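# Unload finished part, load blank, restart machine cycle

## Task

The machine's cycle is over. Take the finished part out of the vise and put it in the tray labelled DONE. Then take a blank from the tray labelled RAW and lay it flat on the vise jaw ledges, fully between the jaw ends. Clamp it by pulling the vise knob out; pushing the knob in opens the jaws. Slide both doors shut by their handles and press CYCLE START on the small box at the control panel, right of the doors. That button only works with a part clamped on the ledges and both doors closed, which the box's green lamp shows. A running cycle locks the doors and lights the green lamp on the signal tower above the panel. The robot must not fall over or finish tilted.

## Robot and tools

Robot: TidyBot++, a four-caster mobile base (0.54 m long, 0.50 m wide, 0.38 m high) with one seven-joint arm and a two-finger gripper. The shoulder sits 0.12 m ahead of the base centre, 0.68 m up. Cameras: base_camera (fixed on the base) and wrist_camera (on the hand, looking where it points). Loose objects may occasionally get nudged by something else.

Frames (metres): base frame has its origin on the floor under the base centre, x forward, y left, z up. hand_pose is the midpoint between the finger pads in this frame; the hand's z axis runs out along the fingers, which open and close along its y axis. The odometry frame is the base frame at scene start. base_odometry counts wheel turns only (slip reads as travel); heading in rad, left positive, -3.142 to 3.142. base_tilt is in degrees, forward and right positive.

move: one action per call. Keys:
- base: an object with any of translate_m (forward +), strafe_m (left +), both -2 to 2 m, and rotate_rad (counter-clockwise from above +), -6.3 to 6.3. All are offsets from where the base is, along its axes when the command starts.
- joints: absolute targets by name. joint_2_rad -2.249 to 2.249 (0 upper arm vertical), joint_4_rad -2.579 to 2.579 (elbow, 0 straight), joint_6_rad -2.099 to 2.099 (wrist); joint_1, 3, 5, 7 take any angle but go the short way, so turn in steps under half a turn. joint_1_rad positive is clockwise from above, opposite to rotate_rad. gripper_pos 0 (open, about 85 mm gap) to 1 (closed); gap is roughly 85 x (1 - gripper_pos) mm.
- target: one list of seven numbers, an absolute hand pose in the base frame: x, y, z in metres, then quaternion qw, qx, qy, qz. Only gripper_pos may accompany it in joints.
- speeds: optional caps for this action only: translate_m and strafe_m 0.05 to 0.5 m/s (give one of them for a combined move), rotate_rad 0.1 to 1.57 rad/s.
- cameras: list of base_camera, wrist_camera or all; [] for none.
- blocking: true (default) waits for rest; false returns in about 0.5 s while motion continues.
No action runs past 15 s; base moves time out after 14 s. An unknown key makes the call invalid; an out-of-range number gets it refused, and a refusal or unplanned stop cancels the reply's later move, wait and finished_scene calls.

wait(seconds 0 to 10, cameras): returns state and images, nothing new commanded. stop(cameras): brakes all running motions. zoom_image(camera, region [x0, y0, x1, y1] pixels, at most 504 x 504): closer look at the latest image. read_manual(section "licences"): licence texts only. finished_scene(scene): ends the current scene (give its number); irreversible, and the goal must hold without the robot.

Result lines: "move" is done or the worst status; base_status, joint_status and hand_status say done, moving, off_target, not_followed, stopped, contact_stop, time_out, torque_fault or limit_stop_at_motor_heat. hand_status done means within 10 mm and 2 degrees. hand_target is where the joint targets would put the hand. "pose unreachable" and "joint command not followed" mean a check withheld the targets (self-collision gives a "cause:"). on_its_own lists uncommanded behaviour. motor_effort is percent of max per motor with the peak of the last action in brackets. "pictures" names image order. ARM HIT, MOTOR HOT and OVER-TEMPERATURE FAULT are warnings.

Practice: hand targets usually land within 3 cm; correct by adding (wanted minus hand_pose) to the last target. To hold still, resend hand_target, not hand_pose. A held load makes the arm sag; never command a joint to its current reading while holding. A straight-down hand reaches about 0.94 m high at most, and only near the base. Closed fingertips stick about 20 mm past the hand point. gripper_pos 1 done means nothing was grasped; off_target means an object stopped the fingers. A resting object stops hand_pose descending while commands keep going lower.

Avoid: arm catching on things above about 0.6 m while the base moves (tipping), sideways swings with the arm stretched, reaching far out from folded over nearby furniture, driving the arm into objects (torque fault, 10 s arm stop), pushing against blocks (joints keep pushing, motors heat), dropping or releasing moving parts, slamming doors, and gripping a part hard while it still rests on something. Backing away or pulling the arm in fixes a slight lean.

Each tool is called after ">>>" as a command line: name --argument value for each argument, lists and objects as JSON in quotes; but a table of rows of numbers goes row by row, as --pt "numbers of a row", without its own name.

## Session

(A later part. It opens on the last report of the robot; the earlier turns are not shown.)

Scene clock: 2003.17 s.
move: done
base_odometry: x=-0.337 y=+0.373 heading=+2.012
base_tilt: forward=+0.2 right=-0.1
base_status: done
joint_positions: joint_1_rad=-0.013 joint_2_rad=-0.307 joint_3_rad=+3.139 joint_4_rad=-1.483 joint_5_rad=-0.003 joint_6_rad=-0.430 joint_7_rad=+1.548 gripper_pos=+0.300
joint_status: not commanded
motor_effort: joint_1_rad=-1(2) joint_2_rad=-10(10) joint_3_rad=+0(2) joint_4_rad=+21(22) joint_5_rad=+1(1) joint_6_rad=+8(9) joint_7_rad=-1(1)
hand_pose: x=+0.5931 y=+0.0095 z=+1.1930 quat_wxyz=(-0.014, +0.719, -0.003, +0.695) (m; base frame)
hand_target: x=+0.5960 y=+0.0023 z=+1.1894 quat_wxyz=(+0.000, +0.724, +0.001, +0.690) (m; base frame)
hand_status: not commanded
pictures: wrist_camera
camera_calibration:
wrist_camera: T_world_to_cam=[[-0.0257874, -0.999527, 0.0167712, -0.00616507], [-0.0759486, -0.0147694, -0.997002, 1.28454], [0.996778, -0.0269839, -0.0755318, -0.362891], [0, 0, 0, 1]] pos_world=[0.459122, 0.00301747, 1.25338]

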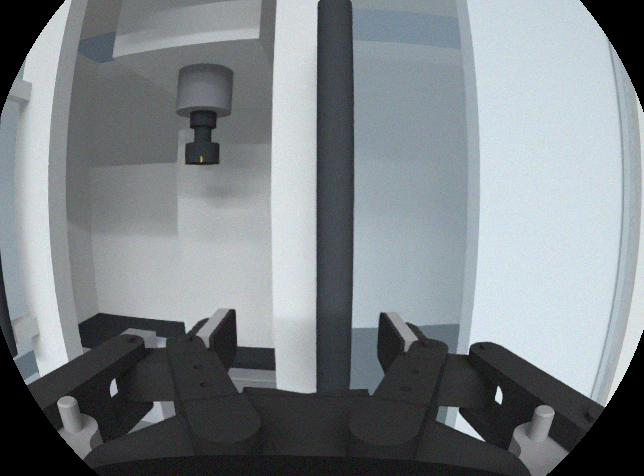

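>>> move --base '{"translate_m": 0.114, "strafe_m": -0.0195}' --speeds '{"translate_m": 0.25}' --cameras '["wrist_camera"]'

Scene clock: 2018.87 s.
move: done
base_odometry: x=-0.368 y=+0.484 heading=+2.012
base_tilt: forward=+0.2 right=-0.2
base_status: done
joint_positions: joint_1_rad=-0.013 joint_2_rad=-0.297 joint_3_rad=+3.139 joint_4_rad=-1.483 joint_5_rad=-0.003 joint_6_rad=-0.430 joint_7_rad=+1.548 gripper_pos=+0.300
joint_status: not commanded
motor_effort: joint_1_rad=+0(1) joint_2_rad=-10(14) joint_3_rad=+0(1) joint_4_rad=+21(22) joint_5_rad=+1(1) joint_6_rad=+9(9) joint_7_rad=+0(2)
hand_pose: x=+0.5980 y=+0.0095 z=+1.1884 quat_wxyz=(-0.014, +0.723, -0.003, +0.691) (m; base frame)
hand_target: x=+0.5960 y=+0.0023 z=+1.1894 quat_wxyz=(+0.000, +0.724, +0.001, +0.690) (m; base frame)
hand_status: not commanded
pictures: wrist_camera
camera_calibration:
wrist_camera: T_world_to_cam=[[-0.025624, -0.999525, 0.0171459, -0.00644002], [-0.0855545, -0.014896, -0.996222, 1.28515], [0.996004, -0.0269941, -0.0851322, -0.356254], [0, 0, 0, 1]] pos_world=[0.464616, 0.00308987, 1.25008]

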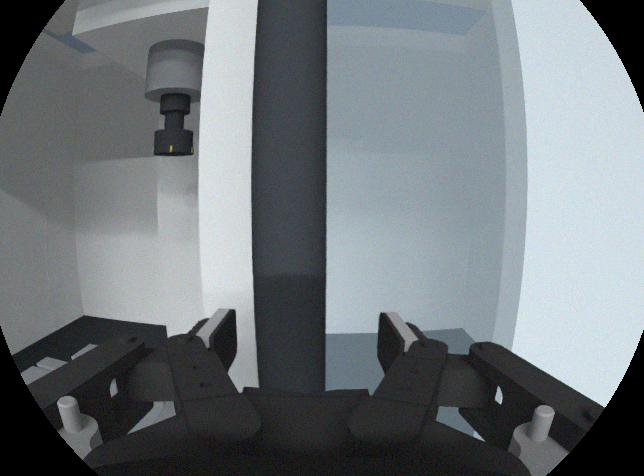

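>>> move --base '{"translate_m": -0.01, "strafe_m": 0.0155, "rotate_rad": -0.016}' --speeds '{"translate_m": 0.1}' --cameras '[]'

>>> move --joints '{"gripper_pos": 0.85}' --cameras '["wrist_camera"]'

Scene clock: 2029.30 s.
move: done
base_odometry: x=-0.378 y=+0.469 heading=+1.996
base_tilt: forward=+0.2 right=-0.2
base_status: done
joint_positions: joint_1_rad=-0.013 joint_2_rad=-0.303 joint_3_rad=+3.139 joint_4_rad=-1.483 joint_5_rad=-0.003 joint_6_rad=-0.430 joint_7_rad=+1.548 gripper_pos=+0.300
joint_status: not commanded
motor_effort: joint_1_rad=-1(2) joint_2_rad=-9(13) joint_3_rad=-1(3) joint_4_rad=+21(22) joint_5_rad=+1(1) joint_6_rad=+9(9) joint_7_rad=+0(1)
hand_pose: x=+0.5952 y=+0.0097 z=+1.1910 quat_wxyz=(-0.014, +0.721, -0.003, +0.693) (m; base frame)
hand_target: x=+0.5960 y=+0.0023 z=+1.1894 quat_wxyz=(+0.000, +0.724, +0.001, +0.690) (m; base frame)
hand_status: not commanded
pictures: none
No camera images: "cameras" was empty.

Scene clock: 2030.13 s.
move: off_target
base_odometry: x=-0.378 y=+0.469 heading=+1.996
base_tilt: forward=+0.2 right=-0.2
base_status: not commanded
joint_positions: joint_1_rad=-0.012 joint_2_rad=-0.304 joint_3_rad=+3.136 joint_4_rad=-1.483 joint_5_rad=-0.003 joint_6_rad=-0.431 joint_7_rad=+1.548 gripper_pos=+0.757
joint_status: gripper_pos off_target (ended at +0.757, target +0.850)
motor_effort: joint_1_rad=+0(2) joint_2_rad=-9(11) joint_3_rad=+0(2) joint_4_rad=+22(24) joint_5_rad=+0(2) joint_6_rad=+10(12) joint_7_rad=-2(2)
hand_pose: x=+0.5946 y=+0.0107 z=+1.1911 quat_wxyz=(-0.014, +0.721, -0.002, +0.693) (m; base frame)
hand_target: x=+0.5960 y=+0.0023 z=+1.1894 quat_wxyz=(+0.000, +0.724, +0.001, +0.690) (m; base frame)
hand_status: not commanded
pictures: wrist_camera
camera_calibration:
wrist_camera: T_world_to_cam=[[-0.0239542, -0.999556, 0.0177102, -0.00705074], [-0.0800735, -0.01574, -0.996665, 1.28486], [0.996501, -0.0252924, -0.0796609, -0.359437], [0, 0, 0, 1]] pos_world=[0.460894, 0.00408508, 1.25207]

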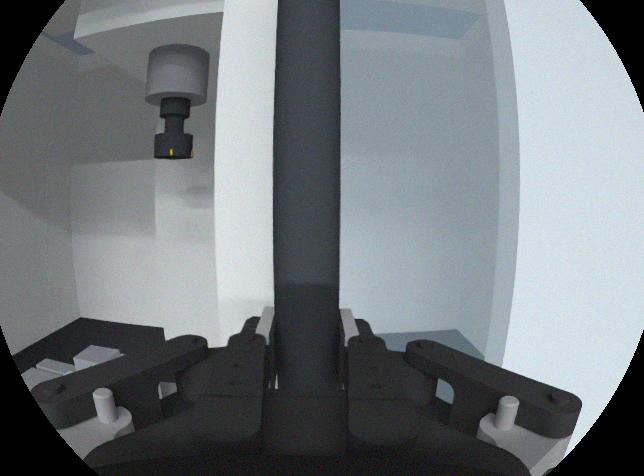

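>>> move --base '{"strafe_m": 0.32}' --speeds '{"strafe_m": 0.2}' --cameras '["wrist_camera"]'

Scene clock: 2039.80 s.
move: done
base_odometry: x=-0.670 y=+0.337 heading=+1.996
base_tilt: forward=+0.2 right=-0.1
base_status: done
joint_positions: joint_1_rad=+0.080 joint_2_rad=-0.302 joint_3_rad=+3.231 joint_4_rad=-1.483 joint_5_rad=+0.015 joint_6_rad=-0.427 joint_7_rad=+1.548 gripper_pos=+0.759
joint_status: not commanded
motor_effort: joint_1_rad=-13(21) joint_2_rad=-8(16) joint_3_rad=-15(25) joint_4_rad=+24(24) joint_5_rad=-6(10) joint_6_rad=+11(13) joint_7_rad=-2(4)
hand_pose: x=+0.5885 y=-0.0930 z=+1.1909 quat_wxyz=(+0.047, +0.717, -0.074, +0.692) (m; base frame)
hand_target: x=+0.5960 y=+0.0023 z=+1.1894 quat_wxyz=(+0.000, +0.724, +0.001, +0.690) (m; base frame)
hand_status: not commanded
pictures: wrist_camera
camera_calibration:
wrist_camera: T_world_to_cam=[[-0.21233, -0.977181, 0.00570388, 0.0164117], [-0.0792302, 0.0113974, -0.996791, 1.28473], [0.973981, -0.2121, -0.0798423, -0.359856], [0, 0, 0, 1]] pos_world=[0.455767, -0.074931, 1.25178]

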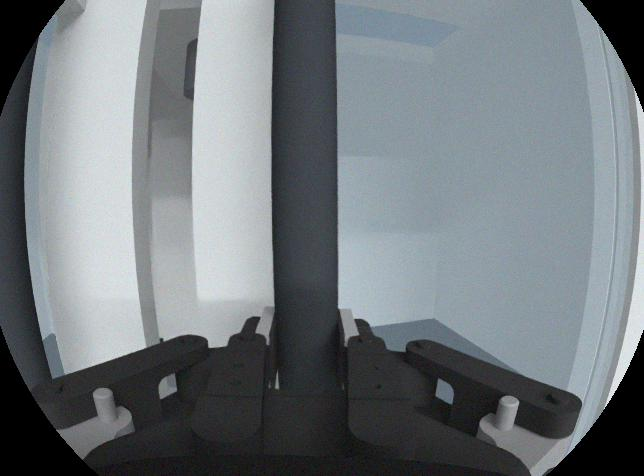

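>>> move --base '{"strafe_m": 0.03}' --speeds '{"strafe_m": 0.1}' --cameras '["wrist_camera"]'

Scene clock: 2045.20 s.
move: done
base_odometry: x=-0.697 y=+0.325 heading=+1.996
base_tilt: forward=+0.2 right=-0.2
base_status: done
joint_positions: joint_1_rad=+0.085 joint_2_rad=-0.298 joint_3_rad=+3.247 joint_4_rad=-1.479 joint_5_rad=+0.017 joint_6_rad=-0.428 joint_7_rad=+1.548 gripper_pos=+0.759
joint_status: not commanded
motor_effort: joint_1_rad=-15(21) joint_2_rad=-10(15) joint_3_rad=-18(25) joint_4_rad=+22(24) joint_5_rad=-7(9) joint_6_rad=+10(12) joint_7_rad=-1(4)
hand_pose: x=+0.5880 y=-0.1046 z=+1.1909 quat_wxyz=(+0.053, +0.716, -0.082, +0.691) (m; base frame)
hand_target: x=+0.5960 y=+0.0023 z=+1.1894 quat_wxyz=(+0.000, +0.724, +0.001, +0.690) (m; base frame)
hand_status: not commanded
pictures: wrist_camera
camera_calibration:
wrist_camera: T_world_to_cam=[[-0.231694, -0.972782, 0.0034865, 0.0194439], [-0.0799126, 0.0154611, -0.996682, 1.2855], [0.969501, -0.231204, -0.0813198, -0.359465], [0, 0, 0, 1]] pos_world=[0.455734, -0.0840702, 1.25193]

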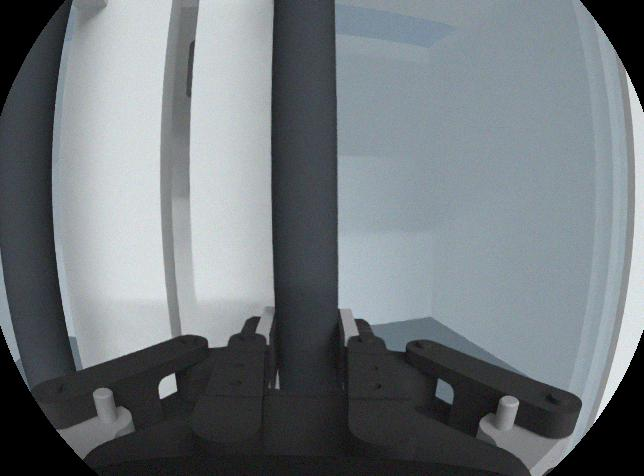

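>>> move --base '{"strafe_m": 0.03}' --speeds '{"strafe_m": 0.1}' --cameras '["wrist_camera"]'

Scene clock: 2050.10 s.
move: done
base_odometry: x=-0.724 y=+0.313 heading=+1.996
base_tilt: forward=+0.2 right=-0.1
base_status: done
joint_positions: joint_1_rad=+0.088 joint_2_rad=-0.293 joint_3_rad=+3.268 joint_4_rad=-1.475 joint_5_rad=+0.018 joint_6_rad=-0.428 joint_7_rad=+1.548 gripper_pos=+0.760
joint_status: not commanded
motor_effort: joint_1_rad=-18(22) joint_2_rad=-14(15) joint_3_rad=-23(27) joint_4_rad=+19(22) joint_5_rad=-9(10) joint_6_rad=+5(10) joint_7_rad=-4(4)
hand_pose: x=+0.5874 y=-0.1190 z=+1.1909 quat_wxyz=(+0.060, +0.715, -0.092, +0.690) (m; base frame)
hand_target: x=+0.5960 y=+0.0023 z=+1.1894 quat_wxyz=(+0.000, +0.724, +0.001, +0.690) (m; base frame)
hand_status: not commanded
pictures: wrist_camera
camera_calibration:
wrist_camera: T_world_to_cam=[[-0.254865, -0.966976, -0.000868245, 0.0247316], [-0.0793049, 0.0217972, -0.996612, 1.286], [0.963719, -0.253933, -0.0822413, -0.360431], [0, 0, 0, 1]] pos_world=[0.455644, -0.0956416, 1.25202]

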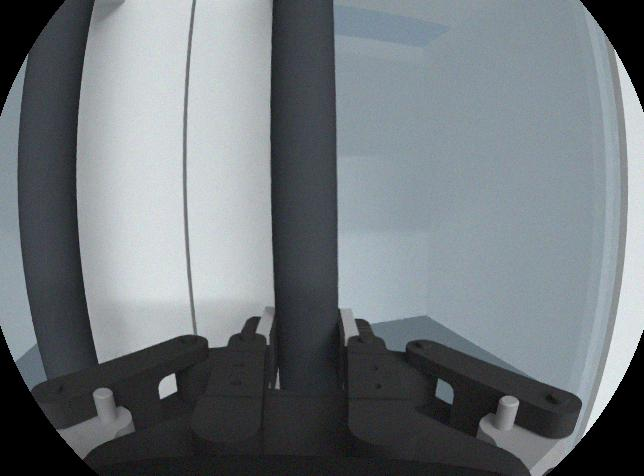

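>>> move --base '{"strafe_m": 0.018}' --speeds '{"strafe_m": 0.1}' --cameras '["wrist_camera"]'

>>> zoom_image --camera "wrist_camera" --region '[100, 60, 300, 260]'

Scene clock: 2055.80 s.
move: done
base_odometry: x=-0.740 y=+0.305 heading=+1.996
base_tilt: forward=+0.2 right=-0.1
base_status: done
joint_positions: joint_1_rad=+0.096 joint_2_rad=-0.288 joint_3_rad=+3.284 joint_4_rad=-1.471 joint_5_rad=+0.021 joint_6_rad=-0.427 joint_7_rad=+1.548 gripper_pos=+0.760
joint_status: not commanded
motor_effort: joint_1_rad=-20(23) joint_2_rad=-15(16) joint_3_rad=-25(28) joint_4_rad=+19(19) joint_5_rad=-10(11) joint_6_rad=+5(6) joint_7_rad=-4(4)
hand_pose: x=+0.5864 y=-0.1333 z=+1.1909 quat_wxyz=(+0.068, +0.714, -0.102, +0.689) (m; base frame)
hand_target: x=+0.5960 y=+0.0023 z=+1.1894 quat_wxyz=(+0.000, +0.724, +0.001, +0.690) (m; base frame)
hand_status: not commanded
pictures: wrist_camera
camera_calibration:
wrist_camera: T_world_to_cam=[[-0.279357, -0.960185, -0.00219449, 0.0275029], [-0.0789018, 0.0252333, -0.996563, 1.28643], [0.95694, -0.278223, -0.0828094, -0.361627], [0, 0, 0, 1]] pos_world=[0.455241, -0.106666, 1.25213]

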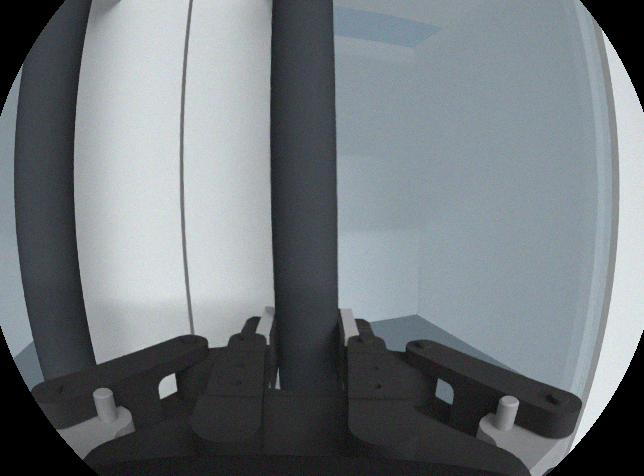

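Scaled by 2.520.

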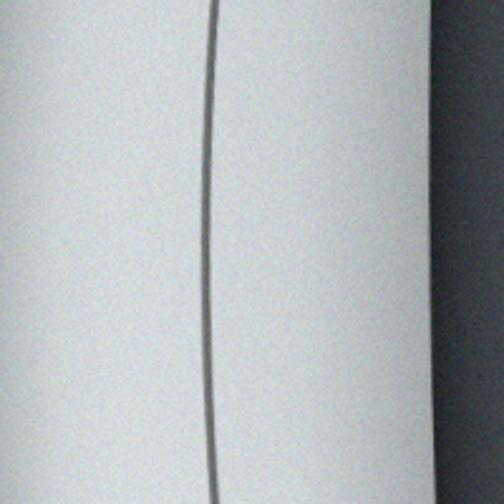

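>>> move --base '{"strafe_m": -0.122}' --speeds '{"strafe_m": 0.3}' --cameras '[]'

>>> move --joints '{"gripper_pos": 0.3}' --cameras '["wrist_camera"]'

Scene clock: 2063.73 s.
move: done
base_odometry: x=-0.629 y=+0.356 heading=+1.996
base_tilt: forward=+0.2 right=-0.2
base_status: done
joint_positions: joint_1_rad=+0.015 joint_2_rad=-0.319 joint_3_rad=+3.144 joint_4_rad=-1.491 joint_5_rad=+0.021 joint_6_rad=-0.442 joint_7_rad=+1.548 gripper_pos=+0.761
joint_status: not commanded
motor_effort: joint_1_rad=-2(21) joint_2_rad=-4(15) joint_3_rad=-1(26) joint_4_rad=+25(26) joint_5_rad=+0(10) joint_6_rad=+14(15) joint_7_rad=+0(3)
hand_pose: x=+0.5875 y=-0.0096 z=+1.1904 quat_wxyz=(+0.008, +0.722, -0.011, +0.692) (m; base frame)
hand_target: x=+0.5960 y=+0.0023 z=+1.1894 quat_wxyz=(+0.000, +0.724, +0.001, +0.690) (m; base frame)
hand_status: not commanded
pictures: none
No camera images: "cameras" was empty.

Scene clock: 2064.57 s.
move: done
base_odometry: x=-0.629 y=+0.356 heading=+1.996
base_tilt: forward=+0.2 right=-0.2
base_status: not commanded
joint_positions: joint_1_rad=+0.014 joint_2_rad=-0.303 joint_3_rad=+3.144 joint_4_rad=-1.482 joint_5_rad=+0.021 joint_6_rad=-0.436 joint_7_rad=+1.548 gripper_pos=+0.300
joint_status: all done
motor_effort: joint_1_rad=-1(2) joint_2_rad=-10(11) joint_3_rad=+0(1) joint_4_rad=+21(25) joint_5_rad=+1(1) joint_6_rad=+9(14) joint_7_rad=+0(1)
hand_pose: x=+0.5951 y=-0.0095 z=+1.1894 quat_wxyz=(+0.007, +0.723, -0.010, +0.691) (m; base frame)
hand_target: x=+0.5960 y=+0.0023 z=+1.1894 quat_wxyz=(+0.000, +0.724, +0.001, +0.690) (m; base frame)
hand_status: not commanded
pictures: wrist_camera
camera_calibration:
wrist_camera: T_world_to_cam=[[-0.0664079, -0.997083, 0.0376186, -0.0255838], [-0.0867958, -0.0317863, -0.995719, 1.28565], [0.99401, -0.0693888, -0.0844318, -0.353809], [0, 0, 0, 1]] pos_world=[0.461579, -0.00919359, 1.25123]

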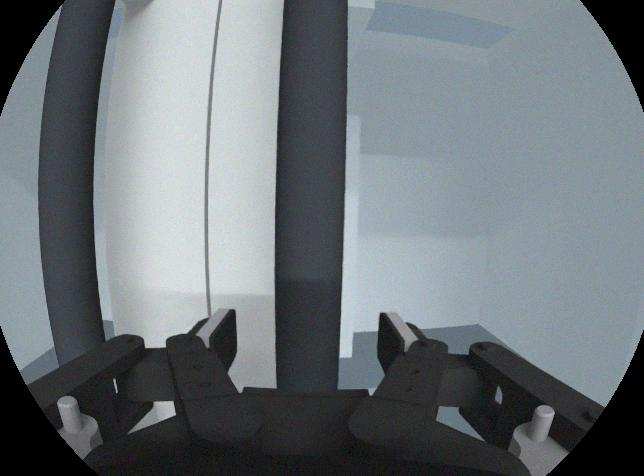

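>>> move --base '{"translate_m": -0.22}' --cameras '["wrist_camera"]'

>>> move --base '{"translate_m": -0.11, "strafe_m": -1.095}' --joints '{"joint_1_rad": 0, "joint_2_rad": -0.34, "joint_3_rad": 3.14, "joint_4_rad": -1.634, "joint_5_rad": 0, "joint_6_rad": -0.243, "joint_7_rad": 1.5708, "gripper_pos": 1}' --cameras '["wrist_camera"]'

Scene clock: 2110.47 s.
move: done
base_odometry: x=-0.538 y=+0.155 heading=+1.997
base_tilt: forward=+0.2 right=-0.2
base_status: done
joint_positions: joint_1_rad=+0.014 joint_2_rad=-0.309 joint_3_rad=+3.144 joint_4_rad=-1.482 joint_5_rad=+0.021 joint_6_rad=-0.436 joint_7_rad=+1.548 gripper_pos=+0.300
joint_status: not commanded
motor_effort: joint_1_rad=+0(1) joint_2_rad=-10(14) joint_3_rad=+0(1) joint_4_rad=+22(22) joint_5_rad=+1(1) joint_6_rad=+8(9) joint_7_rad=+0(1)
hand_pose: x=+0.5919 y=-0.0094 z=+1.1924 quat_wxyz=(+0.007, +0.720, -0.010, +0.693) (m; base frame)
hand_target: x=+0.5960 y=+0.0023 z=+1.1894 quat_wxyz=(+0.000, +0.724, +0.001, +0.690) (m; base frame)
hand_status: not commanded
pictures: wrist_camera
camera_calibration:
wrist_camera: T_world_to_cam=[[-0.0666446, -0.99708, 0.0372886, -0.0253288], [-0.0805034, -0.0318765, -0.996244, 1.28527], [0.994524, -0.0693962, -0.0781439, -0.358203], [0, 0, 0, 1]] pos_world=[0.458022, -0.00914271, 1.2534]

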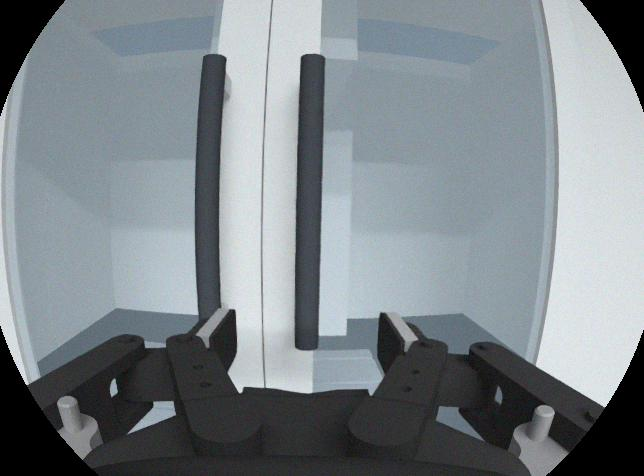

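Scene clock: 2113.90 s.
move: done
base_odometry: x=+0.505 y=+0.507 heading=+1.996
base_tilt: forward=+0.2 right=-0.1
base_status: done
joint_positions: joint_1_rad=+0.014 joint_2_rad=-0.330 joint_3_rad=+3.142 joint_4_rad=-1.627 joint_5_rad=+0.021 joint_6_rad=-0.282 joint_7_rad=+1.548 gripper_pos=+0.999
joint_status: all done
motor_effort: joint_1_rad=-1(1) joint_2_rad=-10(11) joint_3_rad=-1(3) joint_4_rad=+22(23) joint_5_rad=+1(2) joint_6_rad=+8(10) joint_7_rad=+1(2)
hand_pose: x=+0.5965 y=-0.0076 z=+1.1622 quat_wxyz=(+0.006, +0.710, -0.008, +0.704) (m; base frame)
hand_target: x=+0.5922 y=+0.0023 z=+1.1749 quat_wxyz=(+0.000, +0.695, +0.001, +0.719) (m; base frame)
hand_status: not commanded
pictures: wrist_camera
camera_calibration:
wrist_camera: T_world_to_cam=[[-0.0631611, -0.997309, 0.037228, -0.0240878], [-0.0501691, -0.0340824, -0.998159, 1.23975], [0.996742, -0.0649125, -0.0478814, -0.401434], [0, 0, 0, 1]] pos_world=[0.460801, -0.00782743, 1.21914]

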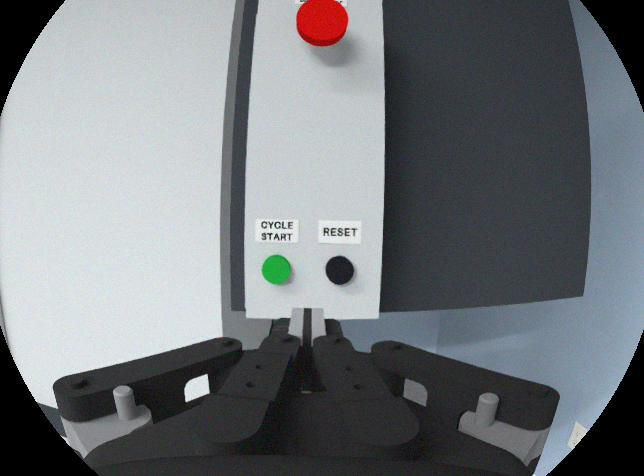

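>>> move --cameras '["wrist_camera"]'

Scene clock: 2140.10 s.
base_odometry: x=+0.505 y=+0.507 heading=+1.996
base_tilt: forward=+0.2 right=-0.2
base_status: done
joint_positions: joint_1_rad=+0.014 joint_2_rad=-0.330 joint_3_rad=+3.142 joint_4_rad=-1.627 joint_5_rad=+0.021 joint_6_rad=-0.281 joint_7_rad=+1.548 gripper_pos=+0.999
joint_status: all done
motor_effort: joint_1_rad=+0(1) joint_2_rad=-10(11) joint_3_rad=+0(3) joint_4_rad=+22(23) joint_5_rad=+1(2) joint_6_rad=+9(10) joint_7_rad=+0(2)
hand_pose: x=+0.5965 y=-0.0076 z=+1.1625 quat_wxyz=(+0.006, +0.710, -0.008, +0.704) (m; base frame)
hand_target: x=+0.5922 y=+0.0023 z=+1.1749 quat_wxyz=(+0.000, +0.695, +0.001, +0.719) (m; base frame)
hand_status: not commanded
pictures: wrist_camera
camera_calibration:
wrist_camera: T_world_to_cam=[[-0.0631749, -0.997309, 0.037194, -0.0240444], [-0.0493788, -0.0340993, -0.998198, 1.23957], [0.99678, -0.0648976, -0.0470917, -0.402364], [0, 0, 0, 1]] pos_world=[0.460758, -0.00782379, 1.21928]

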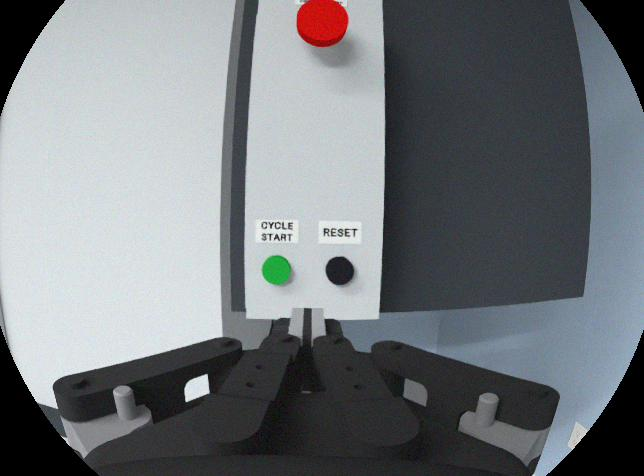

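>>> move --base '{"strafe_m": 0.021, "translate_m": 0.06}' --joints '{"joint_2_rad": -0.35}' --speeds '{"translate_m": 0.1}' --cameras '["wrist_camera"]'

Scene clock: 2193.03 s.
move: done
base_odometry: x=+0.461 y=+0.553 heading=+1.996
base_tilt: forward=+0.2 right=-0.2
base_status: done
joint_positions: joint_1_rad=+0.014 joint_2_rad=-0.348 joint_3_rad=+3.142 joint_4_rad=-1.628 joint_5_rad=+0.021 joint_6_rad=-0.279 joint_7_rad=+1.548 gripper_pos=+0.999
joint_status: all done
motor_effort: joint_1_rad=-1(1) joint_2_rad=-9(13) joint_3_rad=+0(1) joint_4_rad=+22(23) joint_5_rad=+1(1) joint_6_rad=+9(9) joint_7_rad=+0(1)
hand_pose: x=+0.5881 y=-0.0075 z=+1.1710 quat_wxyz=(+0.006, +0.703, -0.008, +0.711) (m; base frame)
hand_target: x=+0.5872 y=+0.0023 z=+1.1796 quat_wxyz=(+0.000, +0.691, +0.001, +0.722) (m; base frame)
hand_status: not commanded
pictures: wrist_camera
camera_calibration:
wrist_camera: T_world_to_cam=[[-0.0638249, -0.997302, 0.0362714, -0.023298], [-0.030522, -0.0343778, -0.998943, 1.23739], [0.997494, -0.0648645, -0.0282455, -0.416051], [0, 0, 0, 1]] pos_world=[0.451289, -0.00768328, 1.22518]

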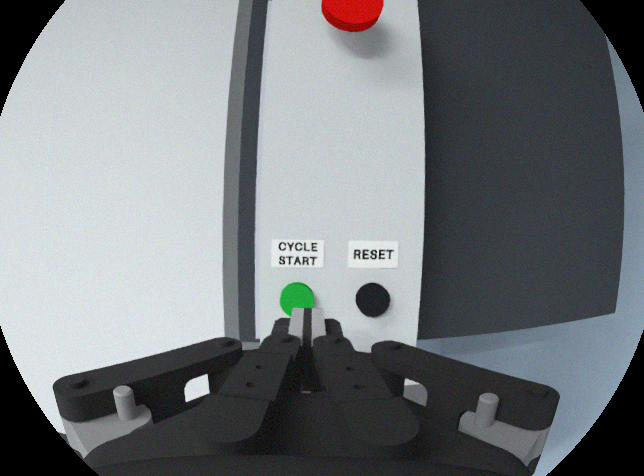

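>>> move --base '{"strafe_m": 0.005, "translate_m": 0.025}' --speeds '{"translate_m": 0.05}' --cameras '["wrist_camera"]'

Scene clock: 2219.70 s.
move: done
base_odometry: x=+0.446 y=+0.574 heading=+1.996
base_tilt: forward=+0.2 right=-0.2
base_status: done
joint_positions: joint_1_rad=+0.014 joint_2_rad=-0.349 joint_3_rad=+3.142 joint_4_rad=-1.628 joint_5_rad=+0.021 joint_6_rad=-0.279 joint_7_rad=+1.548 gripper_pos=+0.999
joint_status: not commanded
motor_effort: joint_1_rad=-1(1) joint_2_rad=-9(12) joint_3_rad=+0(2) joint_4_rad=+22(23) joint_5_rad=+1(1) joint_6_rad=+9(9) joint_7_rad=+0(1)
hand_pose: x=+0.5873 y=-0.0074 z=+1.1717 quat_wxyz=(+0.006, +0.702, -0.008, +0.712) (m; base frame)
hand_target: x=+0.5872 y=+0.0023 z=+1.1796 quat_wxyz=(+0.000, +0.691, +0.001, +0.722) (m; base frame)
hand_status: not commanded
pictures: wrist_camera
camera_calibration:
wrist_camera: T_world_to_cam=[[-0.0638811, -0.997301, 0.0361913, -0.0232346], [-0.0289032, -0.0344012, -0.99899, 1.2372], [0.997539, -0.0648627, -0.0266276, -0.417196], [0, 0, 0, 1]] pos_world=[0.450444, -0.00767102, 1.22569]

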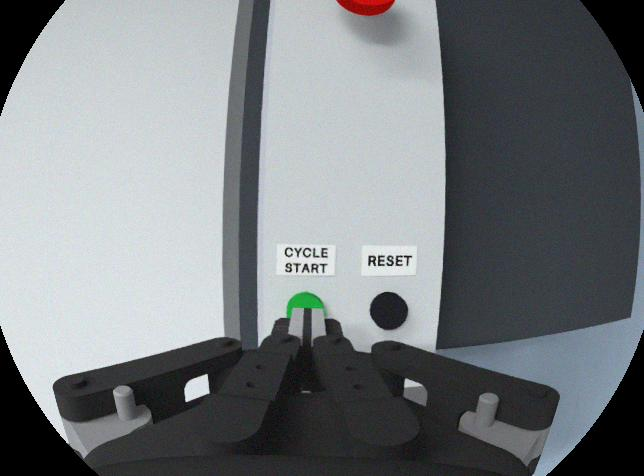

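>>> move --base '{"translate_m": 0.015}' --joints '{"joint_2_rad": -0.336}' --speeds '{"translate_m": 0.05}' --cameras '["wrist_camera"]'

Scene clock: 2241.87 s.
move: done
base_odometry: x=+0.440 y=+0.588 heading=+1.996
base_tilt: forward=+0.2 right=-0.1
base_status: done
joint_positions: joint_1_rad=+0.014 joint_2_rad=-0.340 joint_3_rad=+3.142 joint_4_rad=-1.628 joint_5_rad=+0.021 joint_6_rad=-0.279 joint_7_rad=+1.548 gripper_pos=+0.999
joint_status: all done
motor_effort: joint_1_rad=+0(1) joint_2_rad=-9(12) joint_3_rad=+0(1) joint_4_rad=+22(23) joint_5_rad=+1(1) joint_6_rad=+9(9) joint_7_rad=+0(1)
hand_pose: x=+0.5919 y=-0.0075 z=+1.1672 quat_wxyz=(+0.006, +0.706, -0.008, +0.708) (m; base frame)
hand_target: x=+0.5941 y=+0.0023 z=+1.1730 quat_wxyz=(+0.000, +0.696, +0.001, +0.718) (m; base frame)
hand_status: not commanded
pictures: wrist_camera
camera_calibration:
wrist_camera: T_world_to_cam=[[-0.0635363, -0.997306, 0.03666, -0.0235957], [-0.0382913, -0.034271, -0.998679, 1.23805], [0.997245, -0.0648561, -0.0360107, -0.410731], [0, 0, 0, 1]] pos_world=[0.455507, -0.00774117, 1.22249]

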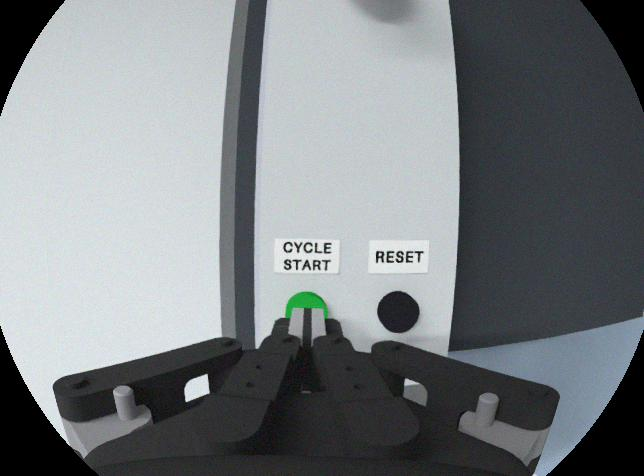

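>>> move --base '{"translate_m": 0.02}' --speeds '{"translate_m": 0.05}' --cameras '["wrist_camera"]'

>>> zoom_image --camera "wrist_camera" --region '[230, 220, 450, 380]'

Scene clock: 2250.43 s.
move: done
base_odometry: x=+0.431 y=+0.606 heading=+1.997
base_tilt: forward=+0.2 right=-0.2
base_status: done
joint_positions: joint_1_rad=+0.014 joint_2_rad=-0.339 joint_3_rad=+3.142 joint_4_rad=-1.629 joint_5_rad=+0.021 joint_6_rad=-0.278 joint_7_rad=+1.548 gripper_pos=+0.999
joint_status: not commanded
motor_effort: joint_1_rad=-1(1) joint_2_rad=-10(12) joint_3_rad=+0(1) joint_4_rad=+22(23) joint_5_rad=+1(1) joint_6_rad=+8(9) joint_7_rad=+0(1)
hand_pose: x=+0.5923 y=-0.0075 z=+1.1668 quat_wxyz=(+0.006, +0.706, -0.008, +0.708) (m; base frame)
hand_target: x=+0.5941 y=+0.0023 z=+1.1730 quat_wxyz=(+0.000, +0.696, +0.001, +0.718) (m; base frame)
hand_status: not commanded
pictures: wrist_camera
camera_calibration:
wrist_camera: T_world_to_cam=[[-0.0635049, -0.997306, 0.0366999, -0.0236246], [-0.0390794, -0.0342608, -0.998649, 1.2381], [0.997216, -0.0648533, -0.0367984, -0.410227], [0, 0, 0, 1]] pos_world=[0.455969, -0.00774715, 1.2222]

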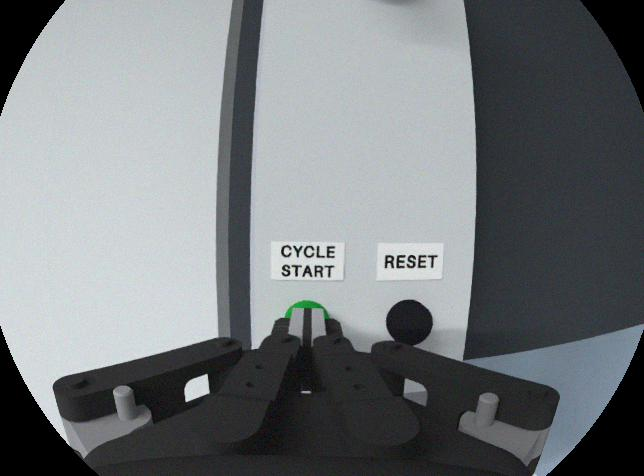

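Scaled by 2.291.

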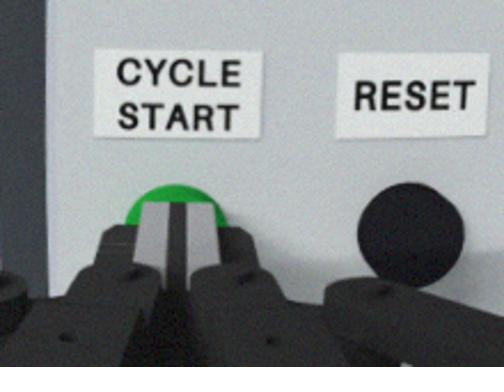

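>>> move --base '{"translate_m": 0.03}' --speeds '{"translate_m": 0.05}' --cameras '["wrist_camera"]'

Scene clock: 2254.90 s.
move: done
base_odometry: x=+0.419 y=+0.633 heading=+1.997
base_tilt: forward=+0.2 right=-0.2
base_status: done
joint_positions: joint_1_rad=+0.014 joint_2_rad=-0.390 joint_3_rad=+3.142 joint_4_rad=-1.663 joint_5_rad=+0.021 joint_6_rad=-0.281 joint_7_rad=+1.548 gripper_pos=+0.999
joint_status: not commanded
motor_effort: joint_1_rad=-1(2) joint_2_rad=+2(10) joint_3_rad=-1(1) joint_4_rad=+26(29) joint_5_rad=+0(1) joint_6_rad=+15(18) joint_7_rad=+0(2)
hand_pose: x=+0.5709 y=-0.0072 z=+1.1680 quat_wxyz=(+0.006, +0.701, -0.008, +0.713) (m; base frame)
hand_target: x=+0.5941 y=+0.0023 z=+1.1730 quat_wxyz=(+0.000, +0.696, +0.001, +0.718) (m; base frame)
hand_status: not commanded
pictures: wrist_camera
camera_calibration:
wrist_camera: T_world_to_cam=[[-0.0639972, -0.9973, 0.0360134, -0.0236419], [-0.0259609, -0.0344114, -0.999071, 1.23151], [0.997612, -0.0648727, -0.0236886, -0.404384], [0, 0, 0, 1]] pos_world=[0.433876, -0.00743359, 1.22164]

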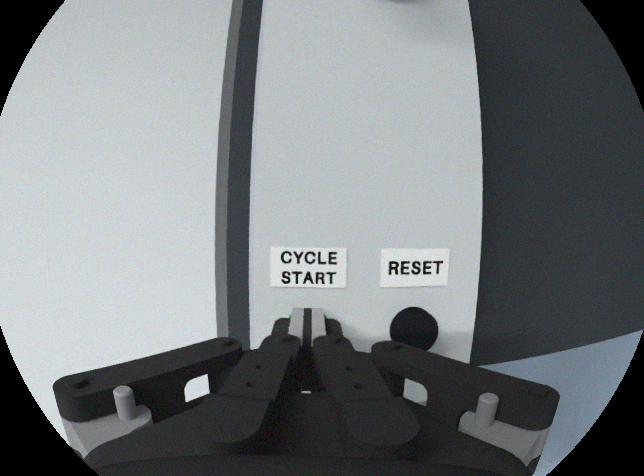

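>>> move --base '{"translate_m": -0.06}' --speeds '{"translate_m": 0.1}' --cameras '["wrist_camera"]'

>>> move --base '{"translate_m": -0.3}' --joints '{"joint_6_rad": 0.1}' --cameras '["wrist_camera"]'

Scene clock: 2267.20 s.
move: done
base_odometry: x=+0.444 y=+0.579 heading=+1.997
base_tilt: forward=+0.2 right=-0.3
base_status: done
joint_positions: joint_1_rad=+0.014 joint_2_rad=-0.344 joint_3_rad=+3.142 joint_4_rad=-1.645 joint_5_rad=+0.021 joint_6_rad=-0.261 joint_7_rad=+1.548 gripper_pos=+0.999
joint_status: not commanded
motor_effort: joint_1_rad=-1(2) joint_2_rad=-9(10) joint_3_rad=+0(2) joint_4_rad=+22(26) joint_5_rad=+1(1) joint_6_rad=+9(14) joint_7_rad=-1(1)
hand_pose: x=+0.5913 y=-0.0074 z=+1.1646 quat_wxyz=(+0.006, +0.704, -0.008, +0.710) (m; base frame)
hand_target: x=+0.5941 y=+0.0023 z=+1.1730 quat_wxyz=(+0.000, +0.696, +0.001, +0.718) (m; base frame)
hand_status: not commanded
pictures: wrist_camera
camera_calibration:
wrist_camera: T_world_to_cam=[[-0.0633196, -0.997325, 0.0365155, -0.0233469], [-0.0331653, -0.0344658, -0.998855, 1.23255], [0.997442, -0.0644582, -0.0308942, -0.416307], [0, 0, 0, 1]] pos_world=[0.454642, -0.00763787, 1.21913]

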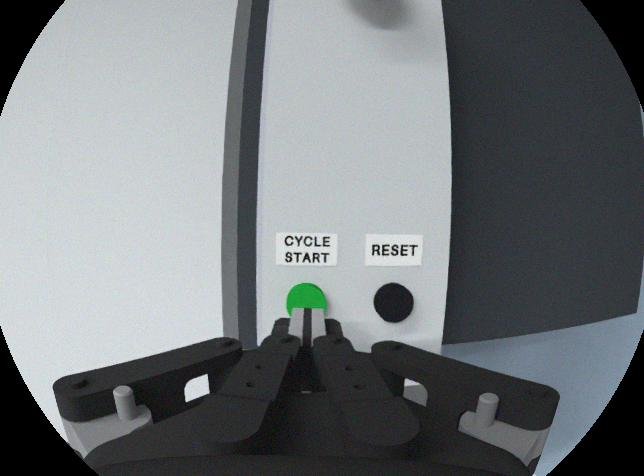

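Scene clock: 2269.17 s.
move: done
base_odometry: x=+0.568 y=+0.305 heading=+1.996
base_tilt: forward=+0.2 right=-0.2
base_status: done
joint_positions: joint_1_rad=+0.014 joint_2_rad=-0.344 joint_3_rad=+3.142 joint_4_rad=-1.636 joint_5_rad=+0.021 joint_6_rad=+0.069 joint_7_rad=+1.548 gripper_pos=+0.999
joint_status: all done
motor_effort: joint_1_rad=+0(1) joint_2_rad=-9(14) joint_3_rad=+0(1) joint_4_rad=+22(24) joint_5_rad=+1(1) joint_6_rad=+9(11) joint_7_rad=+1(2)
hand_pose: x=+0.5720 y=-0.0049 z=+1.2704 quat_wxyz=(+0.005, +0.574, -0.004, +0.819) (m; base frame)
hand_target: x=+0.5729 y=+0.0023 z=+1.2771 quat_wxyz=(+0.000, +0.564, +0.001, +0.826) (m; base frame)
hand_status: not commanded
pictures: wrist_camera
camera_calibration:
wrist_camera: T_world_to_cam=[[-0.066366, -0.99757, 0.0212158, -0.00475988], [0.300941, -0.0402844, -0.952792, 1.08809], [0.951331, -0.0568483, 0.302883, -0.791238], [0, 0, 0, 1]] pos_world=[0.424962, -0.00589577, 1.27648]

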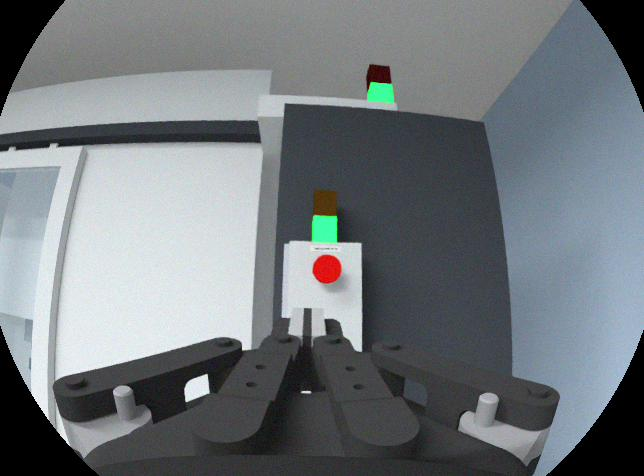

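>>> zoom_image --camera "wrist_camera" --region '[260, 40, 460, 290]'

Scaled by 2.016.

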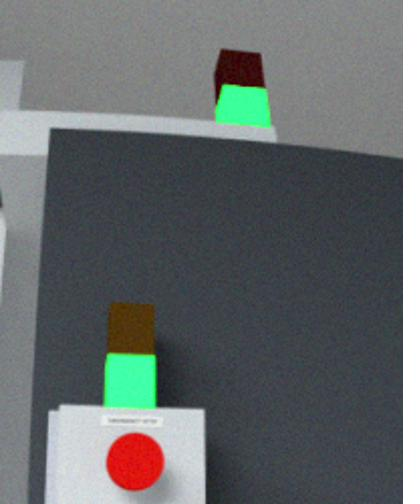

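>>> finished_scene --scene 2

The scene is finished: the task was done.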